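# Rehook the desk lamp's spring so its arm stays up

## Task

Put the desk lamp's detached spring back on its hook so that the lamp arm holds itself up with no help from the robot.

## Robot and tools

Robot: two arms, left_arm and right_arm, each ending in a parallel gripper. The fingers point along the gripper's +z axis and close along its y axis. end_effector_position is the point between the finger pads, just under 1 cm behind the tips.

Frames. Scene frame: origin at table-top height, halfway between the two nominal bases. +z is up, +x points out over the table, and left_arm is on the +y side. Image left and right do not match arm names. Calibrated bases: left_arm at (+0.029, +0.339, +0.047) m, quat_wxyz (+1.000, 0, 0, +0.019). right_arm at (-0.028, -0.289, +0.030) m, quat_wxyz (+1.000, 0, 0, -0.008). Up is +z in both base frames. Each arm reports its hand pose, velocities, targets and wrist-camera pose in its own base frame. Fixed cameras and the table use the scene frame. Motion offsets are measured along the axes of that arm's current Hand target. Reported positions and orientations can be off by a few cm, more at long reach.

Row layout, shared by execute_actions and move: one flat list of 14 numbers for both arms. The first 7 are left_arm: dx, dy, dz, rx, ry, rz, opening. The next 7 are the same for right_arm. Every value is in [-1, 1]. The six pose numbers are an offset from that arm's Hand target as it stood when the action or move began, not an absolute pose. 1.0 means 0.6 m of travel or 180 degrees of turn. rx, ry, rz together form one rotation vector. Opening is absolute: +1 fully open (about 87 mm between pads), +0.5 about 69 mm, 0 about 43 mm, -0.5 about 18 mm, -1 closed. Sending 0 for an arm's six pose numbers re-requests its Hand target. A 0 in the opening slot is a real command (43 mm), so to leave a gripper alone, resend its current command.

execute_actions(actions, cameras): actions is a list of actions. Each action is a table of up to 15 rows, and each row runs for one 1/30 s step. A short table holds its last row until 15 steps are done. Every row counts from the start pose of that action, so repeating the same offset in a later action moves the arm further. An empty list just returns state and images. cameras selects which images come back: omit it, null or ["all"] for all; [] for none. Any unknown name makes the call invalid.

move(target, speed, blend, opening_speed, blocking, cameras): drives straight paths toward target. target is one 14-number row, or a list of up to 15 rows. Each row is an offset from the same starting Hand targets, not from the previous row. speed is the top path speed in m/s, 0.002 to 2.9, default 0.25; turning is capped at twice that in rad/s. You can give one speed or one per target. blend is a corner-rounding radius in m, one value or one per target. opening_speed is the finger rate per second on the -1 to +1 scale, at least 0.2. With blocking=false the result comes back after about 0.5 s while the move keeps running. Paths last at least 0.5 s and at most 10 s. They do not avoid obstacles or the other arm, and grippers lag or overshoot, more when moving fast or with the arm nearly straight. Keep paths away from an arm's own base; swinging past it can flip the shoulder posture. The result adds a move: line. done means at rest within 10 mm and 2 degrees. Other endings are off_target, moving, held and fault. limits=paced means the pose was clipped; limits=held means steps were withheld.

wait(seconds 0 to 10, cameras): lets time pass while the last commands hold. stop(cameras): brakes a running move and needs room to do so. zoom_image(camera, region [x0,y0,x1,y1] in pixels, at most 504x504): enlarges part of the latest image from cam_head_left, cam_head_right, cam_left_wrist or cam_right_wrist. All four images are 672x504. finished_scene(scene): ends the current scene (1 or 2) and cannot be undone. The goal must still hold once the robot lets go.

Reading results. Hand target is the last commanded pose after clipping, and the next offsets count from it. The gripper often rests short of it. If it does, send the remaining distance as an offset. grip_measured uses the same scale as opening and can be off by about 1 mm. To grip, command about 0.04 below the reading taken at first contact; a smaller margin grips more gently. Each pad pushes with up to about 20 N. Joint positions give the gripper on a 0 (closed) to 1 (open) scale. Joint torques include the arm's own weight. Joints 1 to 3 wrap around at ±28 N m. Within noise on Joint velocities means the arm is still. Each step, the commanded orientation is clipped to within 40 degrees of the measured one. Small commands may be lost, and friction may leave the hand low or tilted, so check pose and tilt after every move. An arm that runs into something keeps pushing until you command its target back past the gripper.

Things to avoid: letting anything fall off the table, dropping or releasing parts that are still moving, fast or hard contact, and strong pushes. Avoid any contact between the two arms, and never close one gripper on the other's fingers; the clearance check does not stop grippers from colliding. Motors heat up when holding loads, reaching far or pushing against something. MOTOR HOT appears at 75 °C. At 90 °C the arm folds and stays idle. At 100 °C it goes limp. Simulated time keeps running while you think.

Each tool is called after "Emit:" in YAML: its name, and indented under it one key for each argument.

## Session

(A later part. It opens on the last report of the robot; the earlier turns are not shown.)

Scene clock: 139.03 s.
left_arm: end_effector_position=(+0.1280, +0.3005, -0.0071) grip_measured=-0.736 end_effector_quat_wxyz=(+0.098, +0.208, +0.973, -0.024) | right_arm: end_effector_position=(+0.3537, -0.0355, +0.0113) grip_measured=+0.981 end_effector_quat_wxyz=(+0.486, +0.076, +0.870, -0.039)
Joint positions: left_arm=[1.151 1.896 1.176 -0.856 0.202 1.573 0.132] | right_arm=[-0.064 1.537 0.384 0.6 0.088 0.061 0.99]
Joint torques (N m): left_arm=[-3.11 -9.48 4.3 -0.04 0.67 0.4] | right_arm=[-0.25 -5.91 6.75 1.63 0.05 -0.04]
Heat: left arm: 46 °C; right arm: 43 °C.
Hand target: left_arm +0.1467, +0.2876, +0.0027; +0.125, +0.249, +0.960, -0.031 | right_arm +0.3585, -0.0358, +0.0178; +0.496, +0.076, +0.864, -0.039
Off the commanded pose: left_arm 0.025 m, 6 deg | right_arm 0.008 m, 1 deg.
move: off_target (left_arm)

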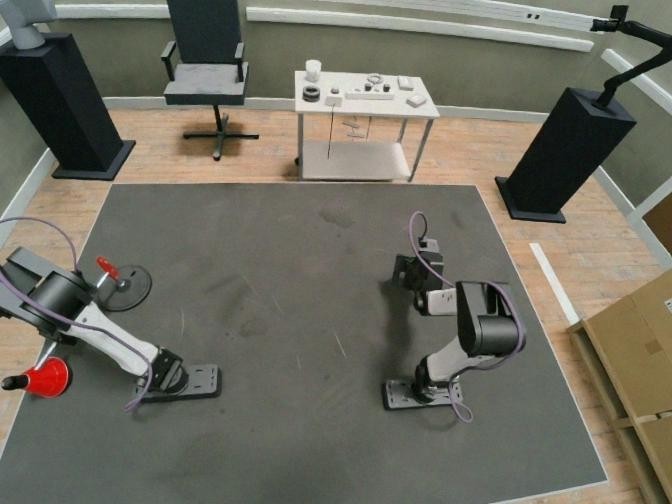

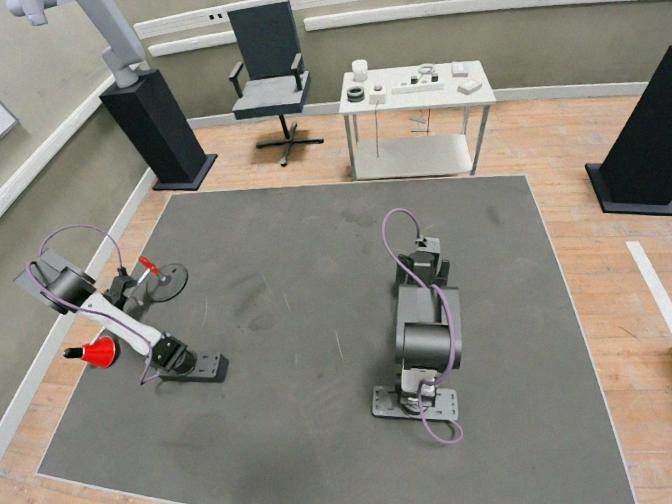

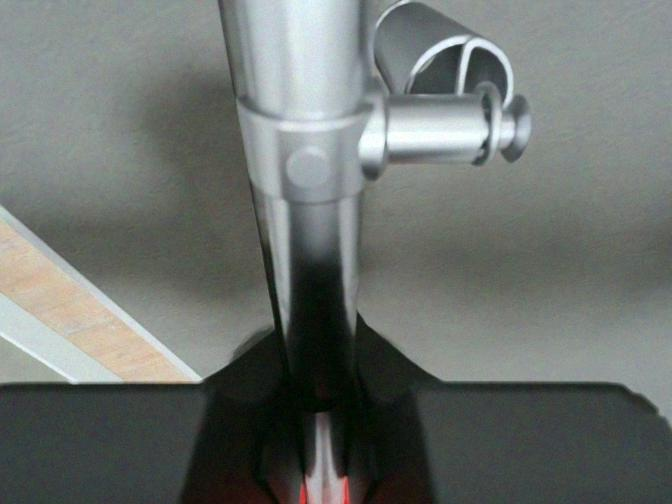

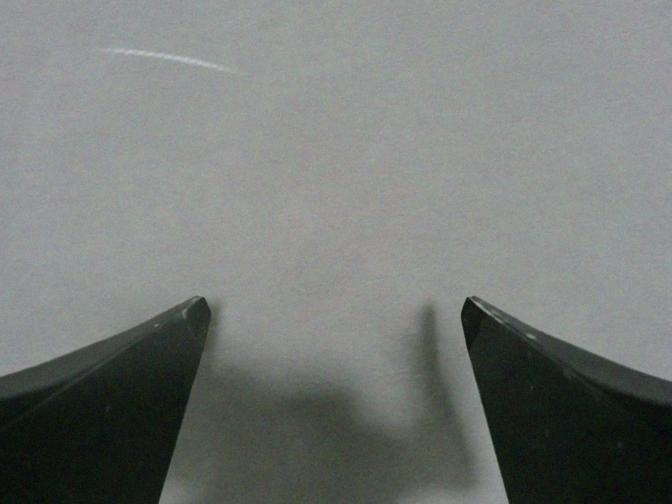

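Emit:
move:
  target:
    - [-0.17,-0.023,0.045,0.0273,0,0.102,-0.8,0,0,0,0,0,0,1]
    - [-0.325,-0.102,0.087,0.0546,-0.0006,0.204,-0.8,0,0,0,0,0,0,1]
    - [-0.445,-0.228,0.118,0.0819,-0.001,0.306,-0.8,0,0,0,0,0,0,1]
    - [-0.52,-0.388,0.138,0.1092,-0.001,0.408,-0.8,0,0,0,0,0,0,1]
  speed: 0.09
  blend: 0.02

Scene clock: 152.47 s.
left_arm: end_effector_position=(+0.3197, -0.0520, -0.0069) grip_measured=-0.736 end_effector_quat_wxyz=(+0.064, +0.763, +0.639, -0.078) | right_arm: end_effector_position=(+0.3537, -0.0355, +0.0113) grip_measured=+0.981 end_effector_quat_wxyz=(+0.486, +0.076, +0.870, -0.039)
Joint positions: left_arm=[-0.179 1.883 1.159 -0.848 0.202 1.569 0.132] | right_arm=[-0.064 1.537 0.384 0.6 0.088 0.061 0.99]
Joint torques (N m): left_arm=[-2.74 -7.97 6.04 -0.12 0.68 0.44] | right_arm=[-0.24 -5.93 6.76 1.63 0.05 -0.04]
Heat: left arm: 46 °C; right arm: 42 °C.
Hand target: left_arm +0.3158, -0.0727, +0.0020; +0.079, +0.787, +0.603, -0.103 | right_arm +0.3585, -0.0358, +0.0178; +0.496, +0.076, +0.864, -0.039
Off the commanded pose: left_arm 0.023 m, 6 deg | right_arm 0.008 m, 1 deg.
move: off_target (left_arm)

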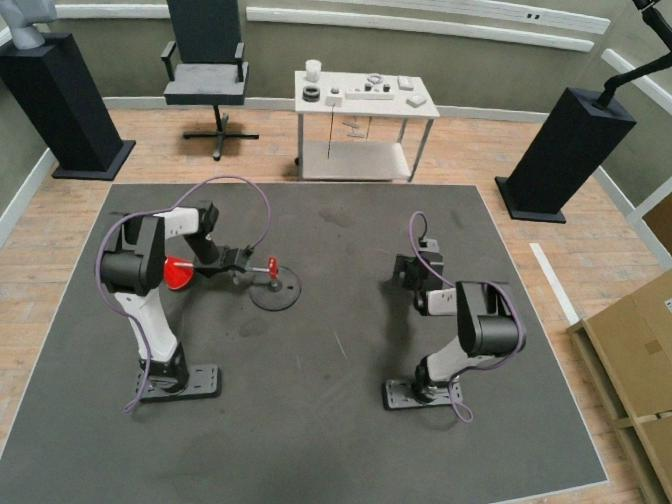

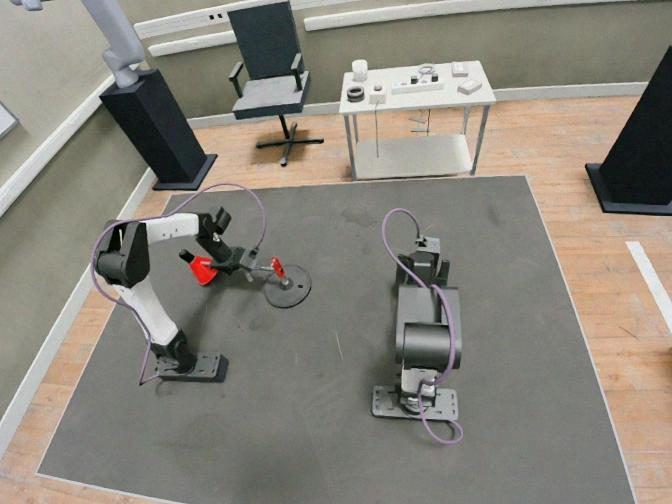

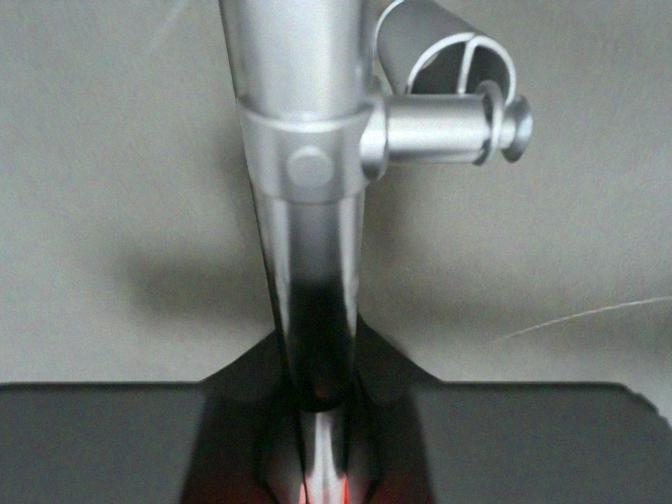

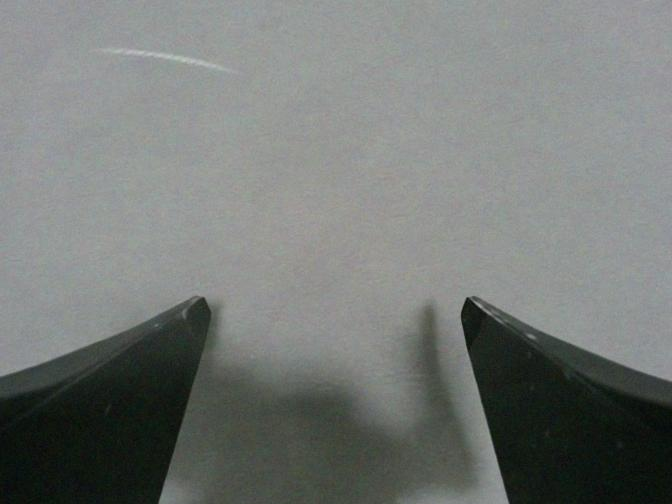

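Emit:
zoom_image:
  camera: "cam_head_right"
  region: [170, 220, 330, 330]

Emit:
zoom_image:
  camera: "cam_head_left"
  region: [150, 220, 310, 330]

Scaled by 3.150 from the camera's image (finer frame: 960x720).

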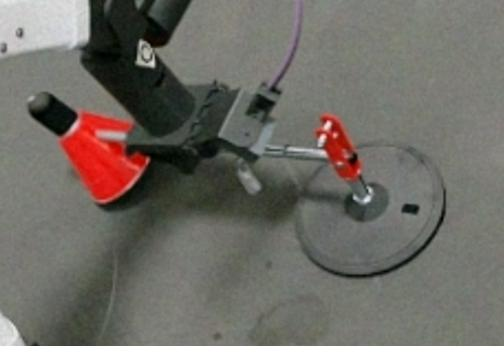

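Scaled by 3.150 from the camera's image (finer frame: 960x720).

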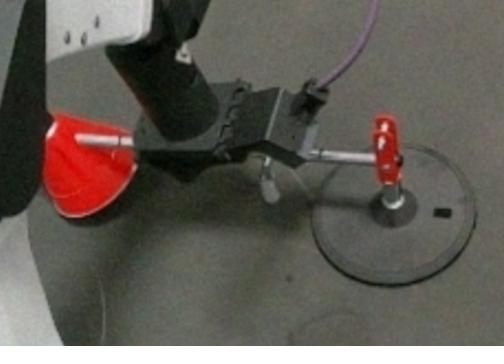

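Emit:
move:
  target: [0,0,0,0,0,0,-0.8,-0.045,0.36,-0.525,-0.317,0,-0.185,-0.5]
  speed: 0.25
  cameras: ["cam_head_right","cam_right_wrist","cam_head_left"]

Emit:
zoom_image:
  camera: "cam_right_wrist"
  region: [100, 0, 600, 350]

Scene clock: 170.17 s.
left_arm: end_effector_position=(+0.3197, -0.0520, -0.0069) grip_measured=-0.736 end_effector_quat_wxyz=(+0.064, +0.763, +0.639, -0.078) | right_arm: end_effector_position=(+0.1402, +0.2168, +0.1900) grip_measured=-0.500 end_effector_quat_wxyz=(+0.433, -0.415, +0.766, +0.232)
Joint positions: left_arm=[-0.179 1.883 1.159 -0.848 0.202 1.569 0.132] | right_arm=[1.008 0.726 0.75 -0.567 0.017 0.006 0.25]
Joint torques (N m): left_arm=[-2.74 -7.97 6.04 -0.12 0.68 0.44] | right_arm=[0.46 0.2 11.07 1.48 0.12 0.15]
Motor temperatures (°C): left_arm=[30 48 46 32 28 26 28] | right_arm=[31 38 42 42 24 24 27]
Heat: left arm: 48 °C; right arm: 42 °C.
Hand target: left_arm +0.3158, -0.0727, +0.0020; +0.079, +0.787, +0.603, -0.103 | right_arm +0.1403, +0.2194, +0.2021; +0.441, -0.407, +0.764, +0.238
Off the commanded pose: left_arm 0.023 m, 6 deg | right_arm 0.012 m, 1 deg.
move: off_target (left_arm, right_arm)
Images, in order (width x height): cam_head_left 672x504, cam_head_right 672x504, cam_right_wrist 672x504.

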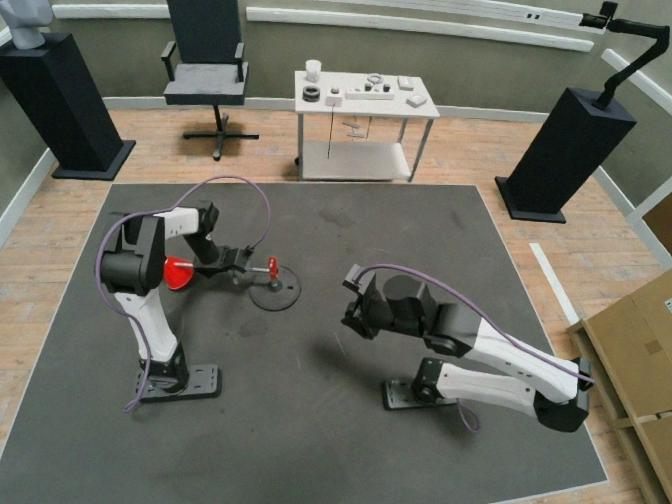

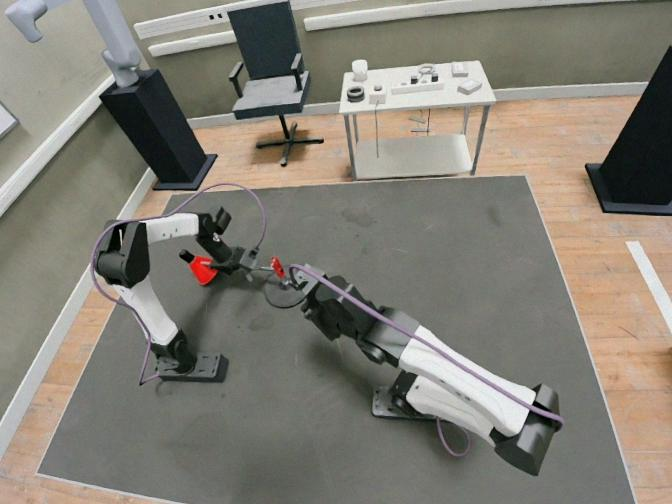

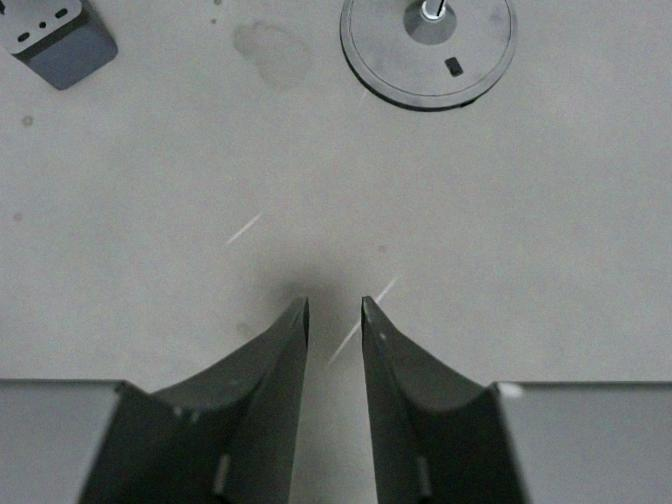

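Scaled by 1.008 from the camera's image (finer frame: 960x720).

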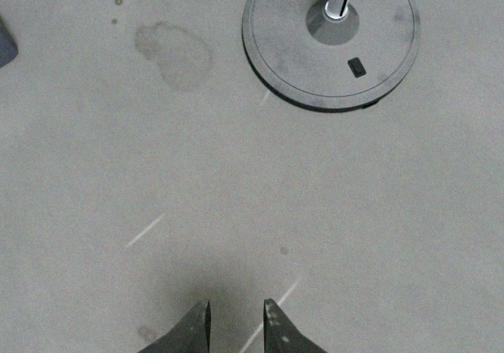

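Emit:
move:
  target: [0,0,0,0,0,0,-0.8,0.096,0.027,0.034,0.04,-0.194,0.02,-0.5]
  speed: 0.2
  cameras: ["cam_right_wrist"]

Emit:
zoom_image:
  camera: "cam_right_wrist"
  region: [200, 50, 500, 275]

Scene clock: 178.07 s.
left_arm: end_effector_position=(+0.3197, -0.0520, -0.0069) grip_measured=-0.736 end_effector_quat_wxyz=(+0.064, +0.763, +0.639, -0.078) | right_arm: end_effector_position=(+0.1207, +0.2185, +0.1437) grip_measured=-0.500 end_effector_quat_wxyz=(+0.649, -0.271, +0.638, +0.314)
Joint positions: left_arm=[-0.179 1.883 1.159 -0.848 0.202 1.569 0.132] | right_arm=[1.504 0.149 -0.004 0.203 0.651 0.018 0.25]
Joint torques (N m): left_arm=[-2.73 -7.97 6.02 -0.12 0.68 0.44] | right_arm=[0.44 2.95 6.98 1.78 0.09 -0.17]
Heat: left arm: 49 °C; right arm: 43 °C.
Hand target: left_arm +0.3158, -0.0727, +0.0020; +0.079, +0.787, +0.603, -0.103 | right_arm +0.1205, +0.2193, +0.1420; +0.666, -0.266, +0.622, +0.315
Off the commanded pose: left_arm 0.023 m, 6 deg | right_arm 0.002 m, 3 deg.
joint sent to its limit (right arm) — joint 3 (elbow), lower limit, where the elbow is as bent as it goes. The joint targets still meet the commanded pose.
move: off_target (left_arm, right_arm)

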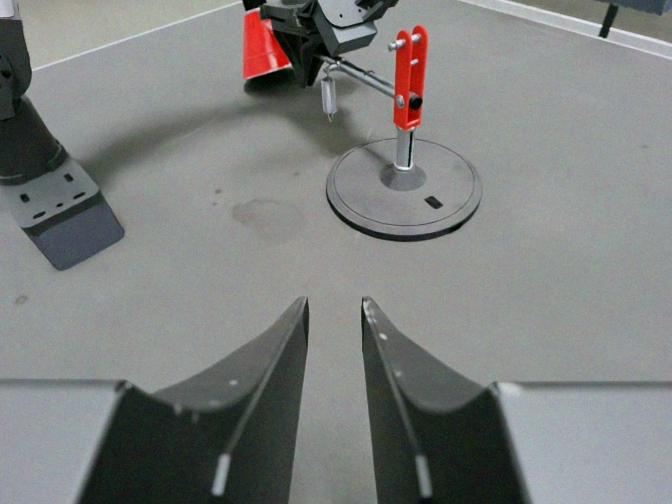

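Scaled by 1.680 from the camera's image (finer frame: 960x720).

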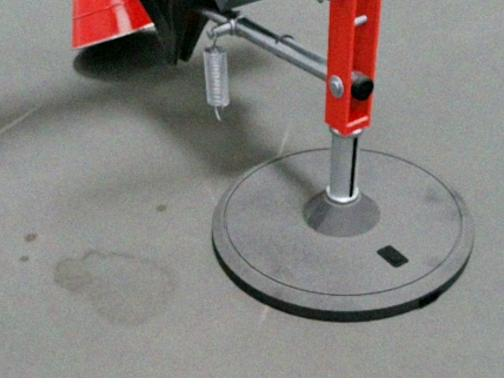

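Emit:
zoom_image:
  camera: "cam_right_wrist"
  region: [300, 15, 440, 135]

Scaled by 3.600 from the camera's image (finer frame: 960x720).

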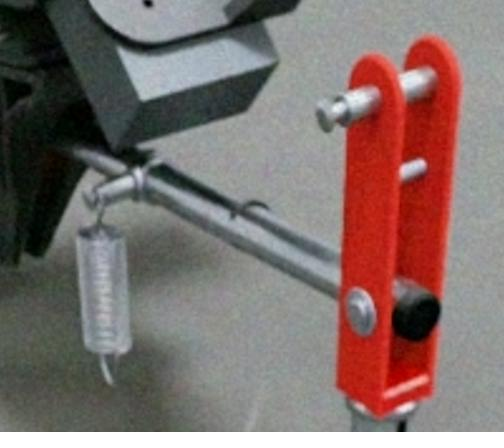

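Emit:
move:
  target: [-0.052,0.024,-0.17,0,0,0,-0.8,0,0,0,0,0,0,-0.5]
  speed: 0.08
  cameras: ["cam_right_wrist","cam_left_wrist"]

Scene clock: 199.93 s.
left_arm: end_effector_position=(+0.3278, -0.0633, +0.0745) grip_measured=-0.731 end_effector_quat_wxyz=(+0.031, +0.779, +0.620, -0.085) | right_arm: end_effector_position=(+0.1210, +0.2182, +0.1440) grip_measured=-0.500 end_effector_quat_wxyz=(+0.650, -0.270, +0.638, +0.313)
Joint positions: left_arm=[-0.224 1.874 1.485 -1.241 0.172 1.578 0.135] | right_arm=[1.504 0.149 -0.004 0.205 0.653 0.017 0.25]
Joint torques (N m): left_arm=[0.03 -11.45 9.84 -0.45 0.93 0.24] | right_arm=[0.53 3 6.98 1.75 0.08 -0.18]
Heat: left arm: 50 °C; right arm: 43 °C.
Hand target: left_arm +0.3286, -0.0802, +0.1086; +0.079, +0.787, +0.603, -0.103 | right_arm +0.1205, +0.2193, +0.1420; +0.666, -0.265, +0.622, +0.315
Off the commanded pose: left_arm 0.038 m, 6 deg | right_arm 0.002 m, 3 deg.
joint sent to its limit (right arm) — joint 3 (elbow), lower limit, where the elbow is as bent as it goes. The joint targets still meet the commanded pose.
move: off_target (left_arm, right_arm)
Images, in order (width x height): cam_left_wrist 672x504, cam_right_wrist 672x504.

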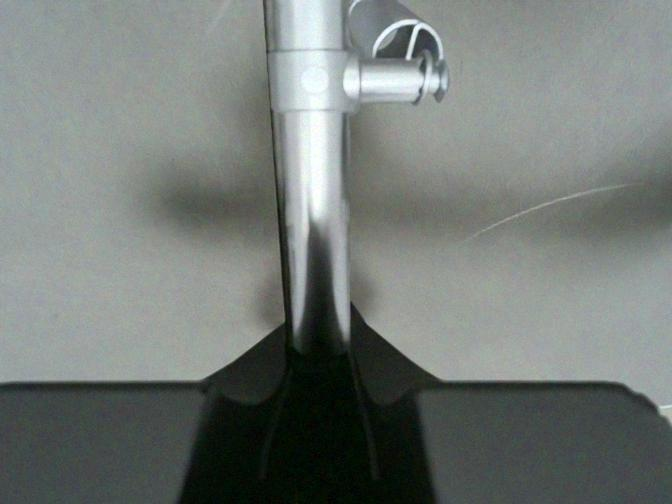

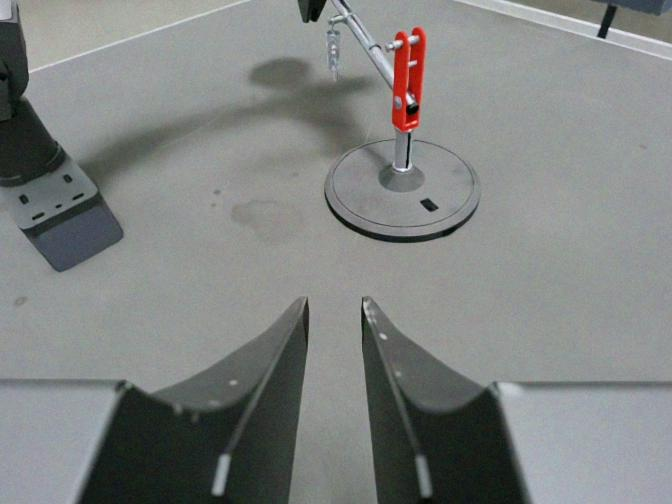

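Emit:
move:
  target: [-0.115,0.033,-0.105,0,0,0,-0.8,0,0,0,0,0,0,-0.5]
  speed: 0.08
  cameras: ["cam_right_wrist","cam_left_wrist","cam_head_right"]

Emit:
zoom_image:
  camera: "cam_right_wrist"
  region: [280, 0, 440, 140]

Scene clock: 203.97 s.
left_arm: end_effector_position=(+0.3315, -0.1103, +0.1524) grip_measured=-0.684 end_effector_quat_wxyz=(+0.023, +0.791, +0.607, -0.073) | right_arm: end_effector_position=(+0.1210, +0.2182, +0.1441) grip_measured=-0.500 end_effector_quat_wxyz=(+0.650, -0.270, +0.638, +0.313)
Joint positions: left_arm=[-0.364 1.938 1.88 -1.552 0.148 1.472 0.158] | right_arm=[1.504 0.149 -0.004 0.205 0.653 0.017 0.25]
Joint torques (N m): left_arm=[-0.31 -11.32 11 0.12 1.08 -0.21] | right_arm=[0.55 2.99 6.97 1.75 0.08 -0.17]
Heat: left arm: 50 °C; right arm: 43 °C.
Hand target: left_arm +0.3347, -0.1340, +0.1872; +0.079, +0.787, +0.603, -0.103 | right_arm +0.1205, +0.2193, +0.1420; +0.666, -0.265, +0.622, +0.315
Off the commanded pose: left_arm 0.042 m, 7 deg | right_arm 0.002 m, 3 deg.
joint sent to its limit (left arm) — joint 4 (wrist pitch), lower limit. The joint targets are off in orientation, not in position.
joint sent to its limit (right arm) — joint 3 (elbow), lower limit, where the elbow is as bent as it goes. The joint targets still meet the commanded pose.
move: off_target (left_arm, right_arm)
Images, in order (width x height): cam_head_right 672x504, cam_left_wrist 672x504, cam_right_wrist 672x504.

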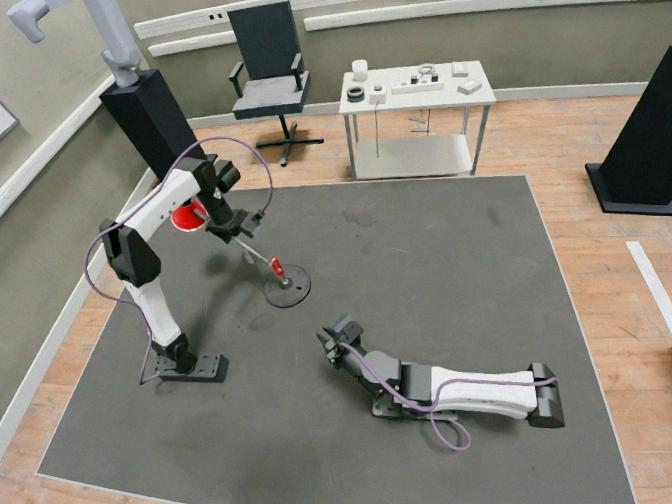

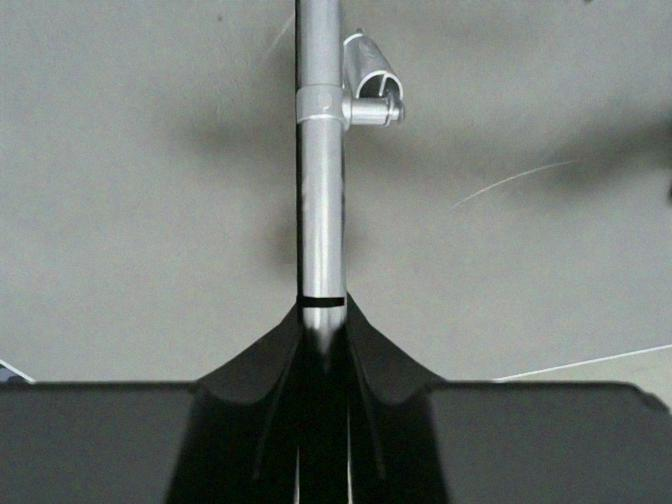

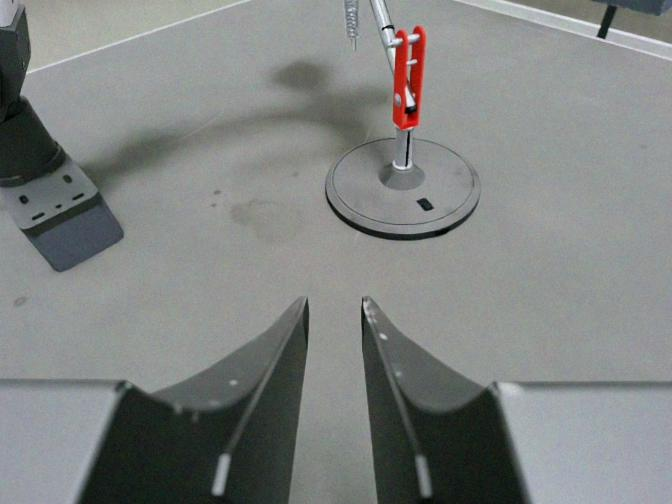

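Scaled by 3.150 from the camera's image (finer frame: 960x720).

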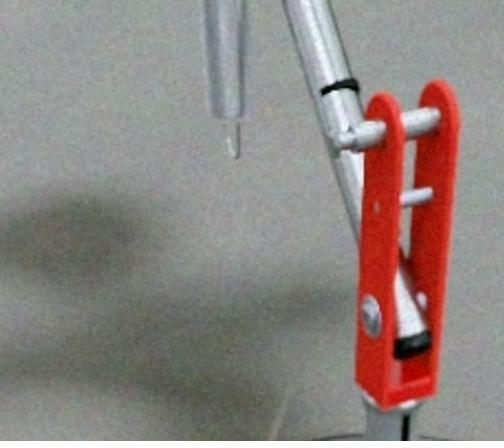

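Emit:
move:
  target: [0,0,0,0,0,0,-0.8,0.09,-0.03,0.25,0,0.06,0,-0.2]
  speed: 0.15
  cameras: ["cam_right_wrist","cam_left_wrist","cam_head_right"]

Emit:
zoom_image:
  camera: "cam_right_wrist"
  region: [200, 0, 500, 260]

Scene clock: 216.83 s.
left_arm: end_effector_position=(+0.3314, -0.1102, +0.1525) grip_measured=-0.684 end_effector_quat_wxyz=(+0.023, +0.791, +0.607, -0.073) | right_arm: end_effector_position=(+0.2286, +0.3163, +0.0869) grip_measured=-0.200 end_effector_quat_wxyz=(+0.592, -0.306, +0.693, +0.275)
Joint positions: left_arm=[-0.364 1.938 1.88 -1.552 0.148 1.472 0.158] | right_arm=[1.012 1.552 0.309 1.093 0.16 0.043 0.4]
Joint torques (N m): left_arm=[-0.32 -11.32 10.99 0.12 1.08 -0.21] | right_arm=[-0.88 -4.41 8.24 1.95 -0.07 0.08]
Motor temperatures (°C): left_arm=[30 55 51 30 29 26 28] | right_arm=[31 36 43 41 24 24 27]
Heat: left arm: 55 °C; right arm: 43 °C.
Hand target: left_arm +0.3346, -0.1340, +0.1872; +0.079, +0.787, +0.603, -0.103 | right_arm +0.2346, +0.3241, +0.1002; +0.604, -0.294, +0.682, +0.289
Off the commanded pose: left_arm 0.042 m, 7 deg | right_arm 0.017 m, 3 deg.
joint sent to its limit (left arm) — joint 4 (wrist pitch), lower limit. The joint targets are off in orientation, not in position.
move: off_target (left_arm, right_arm)
Images, in order (width x height): cam_head_right 672x504, cam_left_wrist 672x504, cam_right_wrist 672x504.

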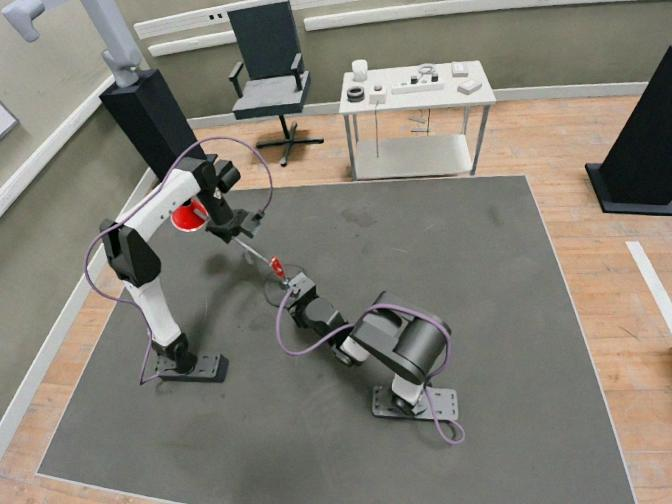

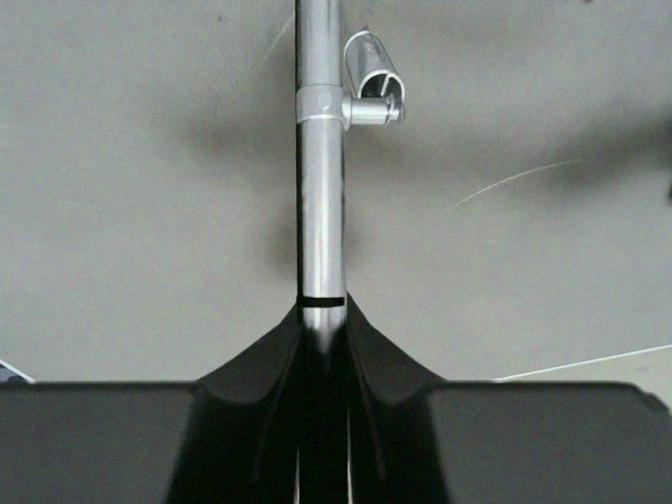

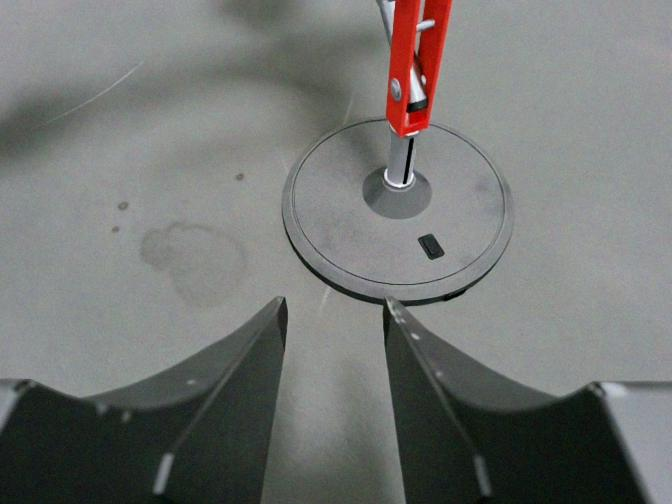

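Scaled by 1.680 from the camera's image (finer frame: 960x720).

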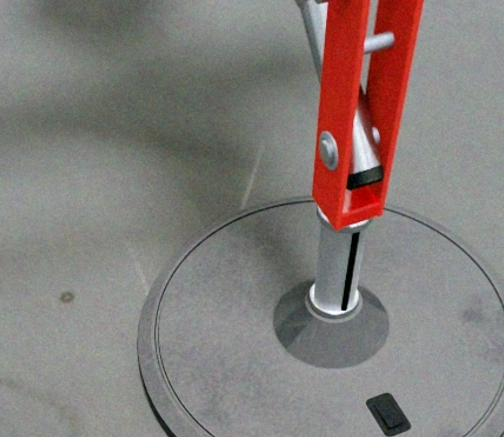

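Emit:
move:
  target: [0,0,0,0,0,0,-0.8,-0.15,0,-0.05,0,-0.07,0,-0.2]
  speed: 0.15
  cameras: ["cam_right_wrist"]

Emit:
zoom_image:
  camera: "cam_right_wrist"
  region: [240, 0, 500, 200]

Scene clock: 227.83 s.
left_arm: end_effector_position=(+0.3314, -0.1102, +0.1525) grip_measured=-0.684 end_effector_quat_wxyz=(+0.023, +0.791, +0.607, -0.073) | right_arm: end_effector_position=(+0.2243, +0.3064, +0.1890) grip_measured=-0.200 end_effector_quat_wxyz=(+0.672, -0.259, +0.615, +0.322)
Joint positions: left_arm=[-0.364 1.938 1.88 -1.552 0.148 1.472 0.158] | right_arm=[1.012 1.236 0.309 1.038 0.166 0.03 0.4]
Joint torques (N m): left_arm=[-0.32 -11.3 11 0.12 1.08 -0.21] | right_arm=[0.23 -4.45 7.27 1.56 0.07 -0.19]
Motor temperatures (°C): left_arm=[29 58 53 30 29 26 28] | right_arm=[31 36 44 41 24 24 27]
Heat: left arm: 58 °C; right arm: 44 °C.
Hand target: left_arm +0.3346, -0.1340, +0.1872; +0.079, +0.787, +0.603, -0.103 | right_arm +0.2237, +0.3063, +0.1929; +0.676, -0.261, +0.611, +0.319
Off the commanded pose: left_arm 0.042 m, 7 deg | right_arm 0.004 m, 1 deg.
joint sent to its limit (left arm) — joint 4 (wrist pitch), lower limit. The joint targets are off in orientation, not in position.
move: off_target (left_arm)

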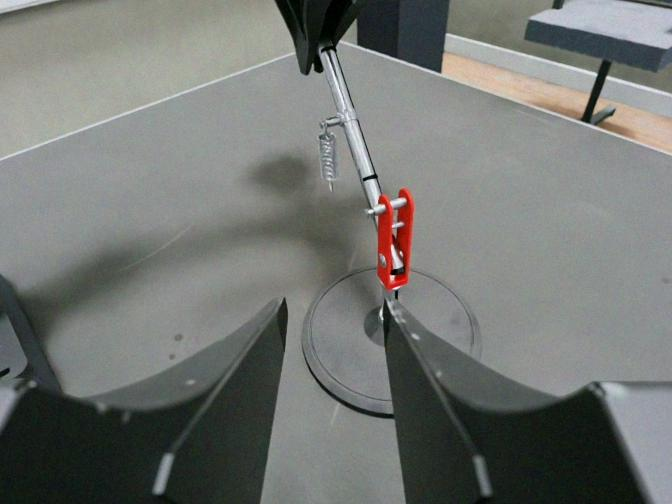

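Scaled by 1.938 from the camera's image (finer frame: 960x720).

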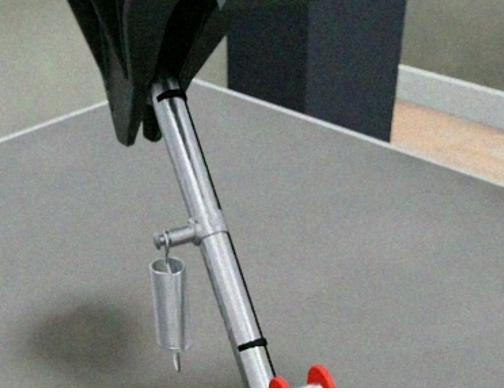

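Emit:
zoom_image:
  camera: "cam_right_wrist"
  region: [300, 100, 430, 200]

Emit:
zoom_image:
  camera: "cam_right_wrist"
  region: [340, 170, 440, 300]

Scaled by 3.877 from the camera's image (finer frame: 960x720).

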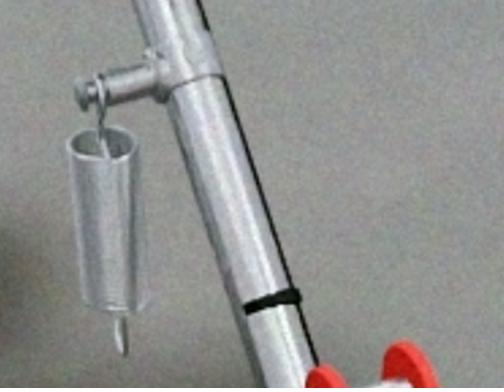

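Scaled by 3.877 from the camera's image (finer frame: 960x720).

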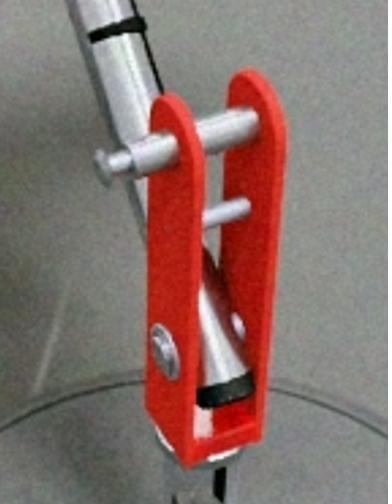

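Emit:
zoom_image:
  camera: "cam_right_wrist"
  region: [315, 165, 345, 195]

Scaled by 16.800 from the camera's image (finer frame: 960x720).

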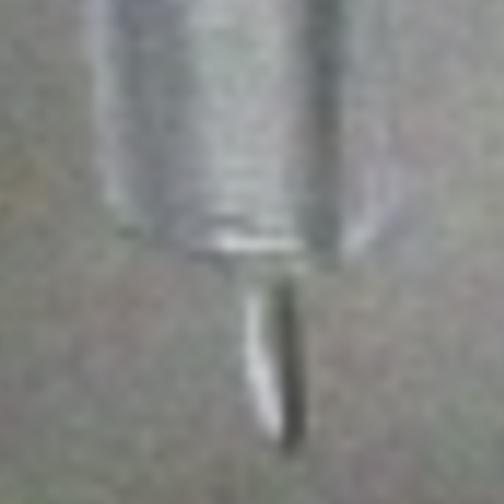

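Emit:
move:
  target: [-0.075,0.02,0.0,0,0,0,-0.8,0,0,0,0,0,0,-0.2]
  speed: 0.08
  cameras: ["cam_right_wrist","cam_left_wrist"]

Emit:
zoom_image:
  camera: "cam_right_wrist"
  region: [260, 50, 460, 300]

Scene clock: 247.70 s.
left_arm: end_effector_position=(+0.3297, -0.1447, +0.1672) grip_measured=-0.678 end_effector_quat_wxyz=(+0.021, +0.792, +0.608, -0.049) | right_arm: end_effector_position=(+0.2244, +0.3063, +0.1887) grip_measured=-0.200 end_effector_quat_wxyz=(+0.671, -0.259, +0.615, +0.321)
Joint positions: left_arm=[-0.474 1.98 1.998 -1.592 0.107 1.359 0.161] | right_arm=[1.012 1.236 0.309 1.037 0.166 0.03 0.4]
Joint torques (N m): left_arm=[-0.79 -10.95 10.95 0.6 1.33 -0.25] | right_arm=[0.23 -4.45 7.25 1.55 0.07 -0.19]
Motor temperatures (°C): left_arm=[29 61 56 29 30 26 28] | right_arm=[31 36 44 40 24 24 27]
Heat: left arm: 61 °C; right arm: 44 °C.
Hand target: left_arm +0.3348, -0.1792, +0.1988; +0.079, +0.787, +0.603, -0.103 | right_arm +0.2237, +0.3063, +0.1929; +0.676, -0.260, +0.611, +0.319
Off the commanded pose: left_arm 0.047 m, 9 deg | right_arm 0.004 m, 1 deg.
joint read past its limit (left arm) — joint 4 (wrist pitch), lower limit.
joint sent to its limit (left arm) — joint 4 (wrist pitch), lower limit. The joint targets are off in orientation, not in position.
move: off_target (left_arm)
Images, in order (width x height): cam_left_wrist 672x504, cam_right_wrist 672x504.

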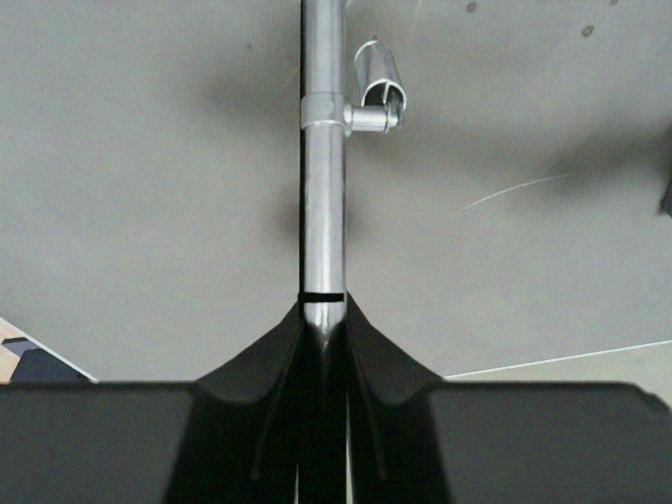

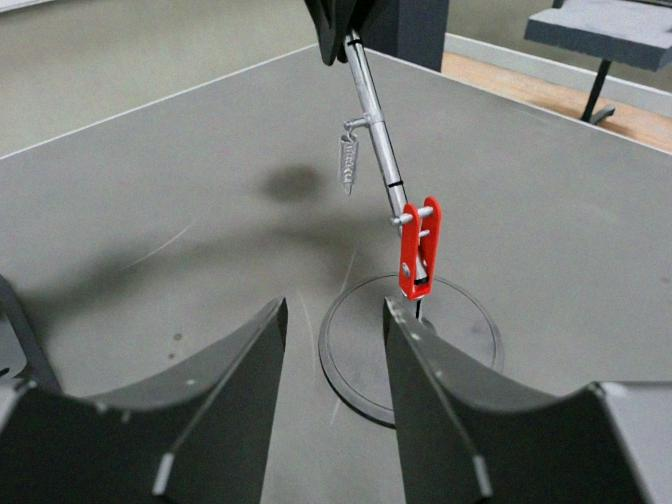

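Scaled by 2.016 from the camera's image (finer frame: 960x720).

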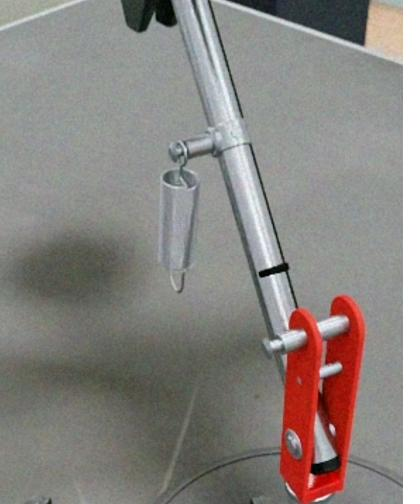

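Emit:
zoom_image:
  camera: "cam_right_wrist"
  region: [310, 180, 510, 430]

Emit:
zoom_image:
  camera: "cam_right_wrist"
  region: [330, 110, 390, 200]

Scaled by 2.016 from the camera's image (finer frame: 960x720).

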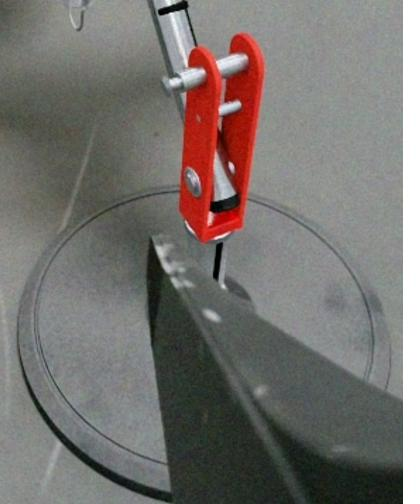

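Scaled by 5.600 from the camera's image (finer frame: 960x720).

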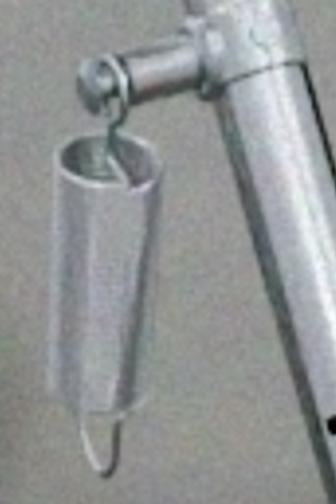

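Emit:
move:
  target: [0.045,-0.013,0,0,0,0,-0.8,0.103,0.039,0.183,0.154,-0.026,-0.018,-0.1]
  speed: 0.12

Emit:
zoom_image:
  camera: "cam_right_wrist"
  region: [260, 50, 460, 300]

Scene clock: 273.80 s.
left_arm: end_effector_position=(+0.3320, -0.1366, +0.1607) grip_measured=-0.677 end_effector_quat_wxyz=(+0.028, +0.786, +0.613, -0.072) | right_arm: end_effector_position=(+0.2821, +0.4047, +0.1340) grip_measured=-0.100 end_effector_quat_wxyz=(+0.742, -0.109, +0.645, +0.143)
Joint positions: left_arm=[-0.429 1.98 1.975 -1.582 0.153 1.389 0.161] | right_arm=[1.247 2.079 0.851 1.453 0.876 -0.151 0.45]
Joint torques (N m): left_arm=[1.13 -13.11 7.42 0.48 1 0.08] | right_arm=[0.4 -8.77 7.82 1.71 -0.04 -0.17]
Motor temperatures (°C): left_arm=[29 58 57 28 31 26 28] | right_arm=[30 36 44 39 24 24 26]
Heat: left arm: 58 °C; right arm: 44 °C.
Hand target: left_arm +0.3341, -0.1519, +0.1919; +0.079, +0.787, +0.603, -0.103 | right_arm +0.2815, +0.4103, +0.1453; +0.751, -0.095, +0.635, +0.155
Off the commanded pose: left_arm 0.035 m, 7 deg | right_arm 0.013 m, 3 deg.
joint read past its limit (left arm) — joint 4 (wrist pitch), lower limit.
joint sent to its limit (left arm) — joint 4 (wrist pitch), lower limit. The joint targets are off in orientation, not in position.
move: off_target (left_arm, right_arm)

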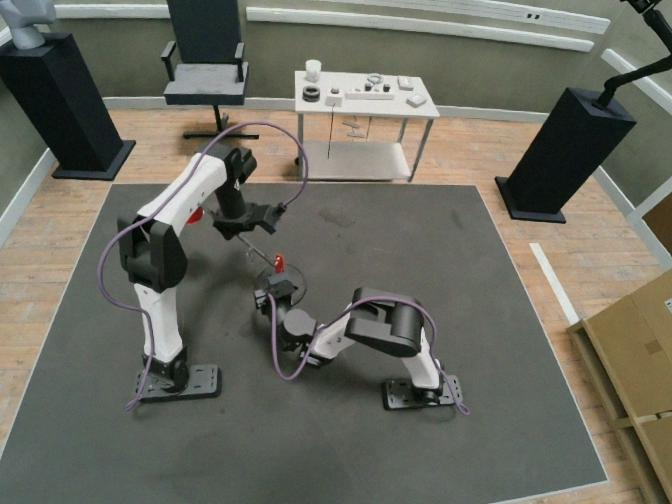

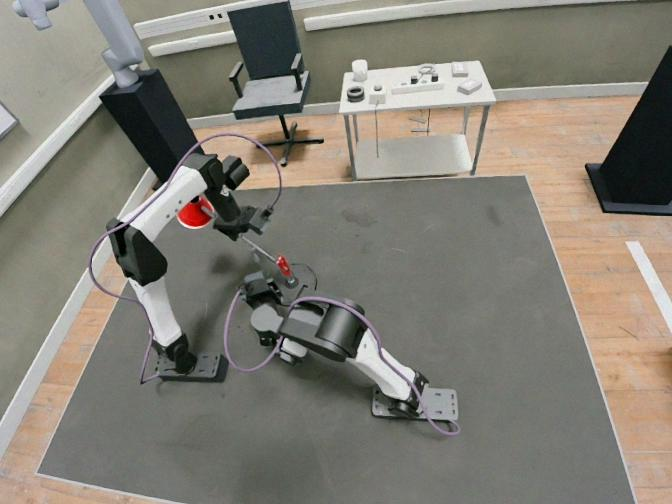

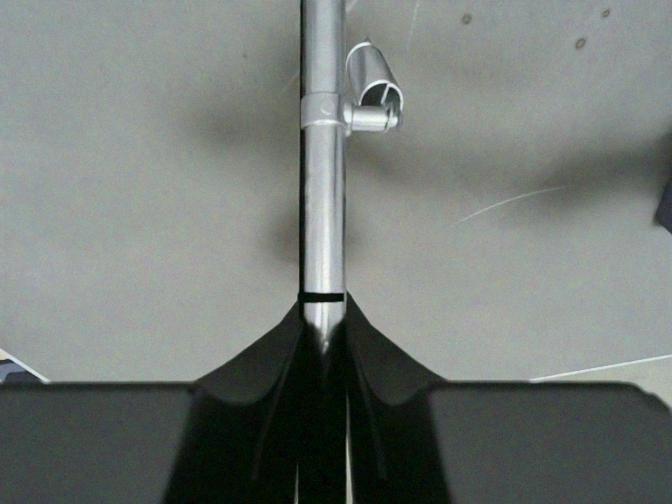

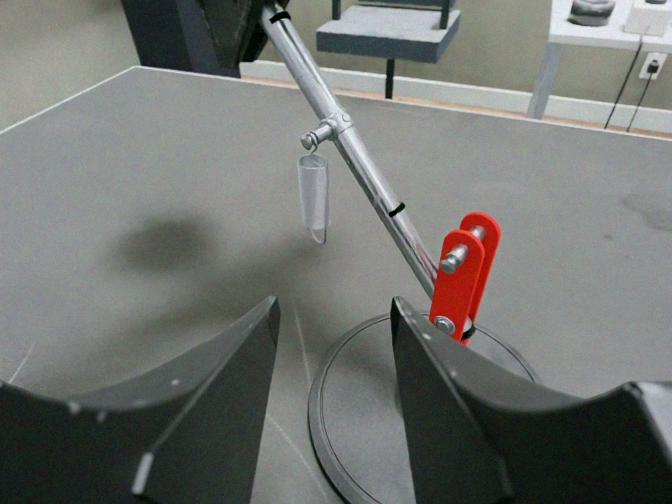

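Scaled by 2.016 from the camera's image (finer frame: 960x720).

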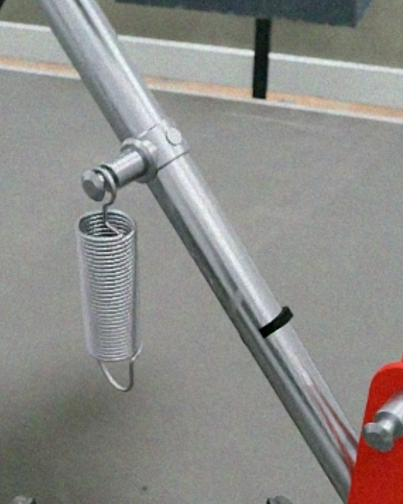

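Emit:
zoom_image:
  camera: "cam_right_wrist"
  region: [295, 205, 340, 250]

Emit:
zoom_image:
  camera: "cam_right_wrist"
  region: [420, 200, 520, 350]

Scaled by 11.200 from the camera's image (finer frame: 960x720).

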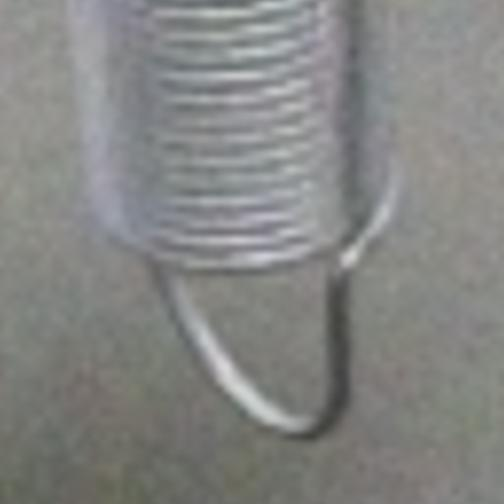

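Scaled by 3.360 from the camera's image (finer frame: 960x720).

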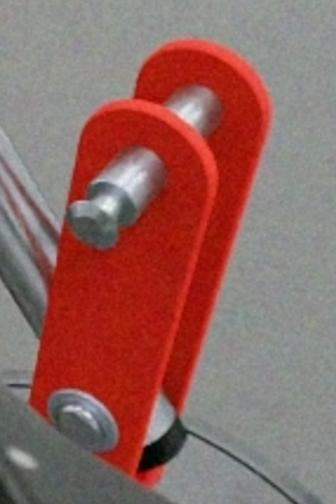

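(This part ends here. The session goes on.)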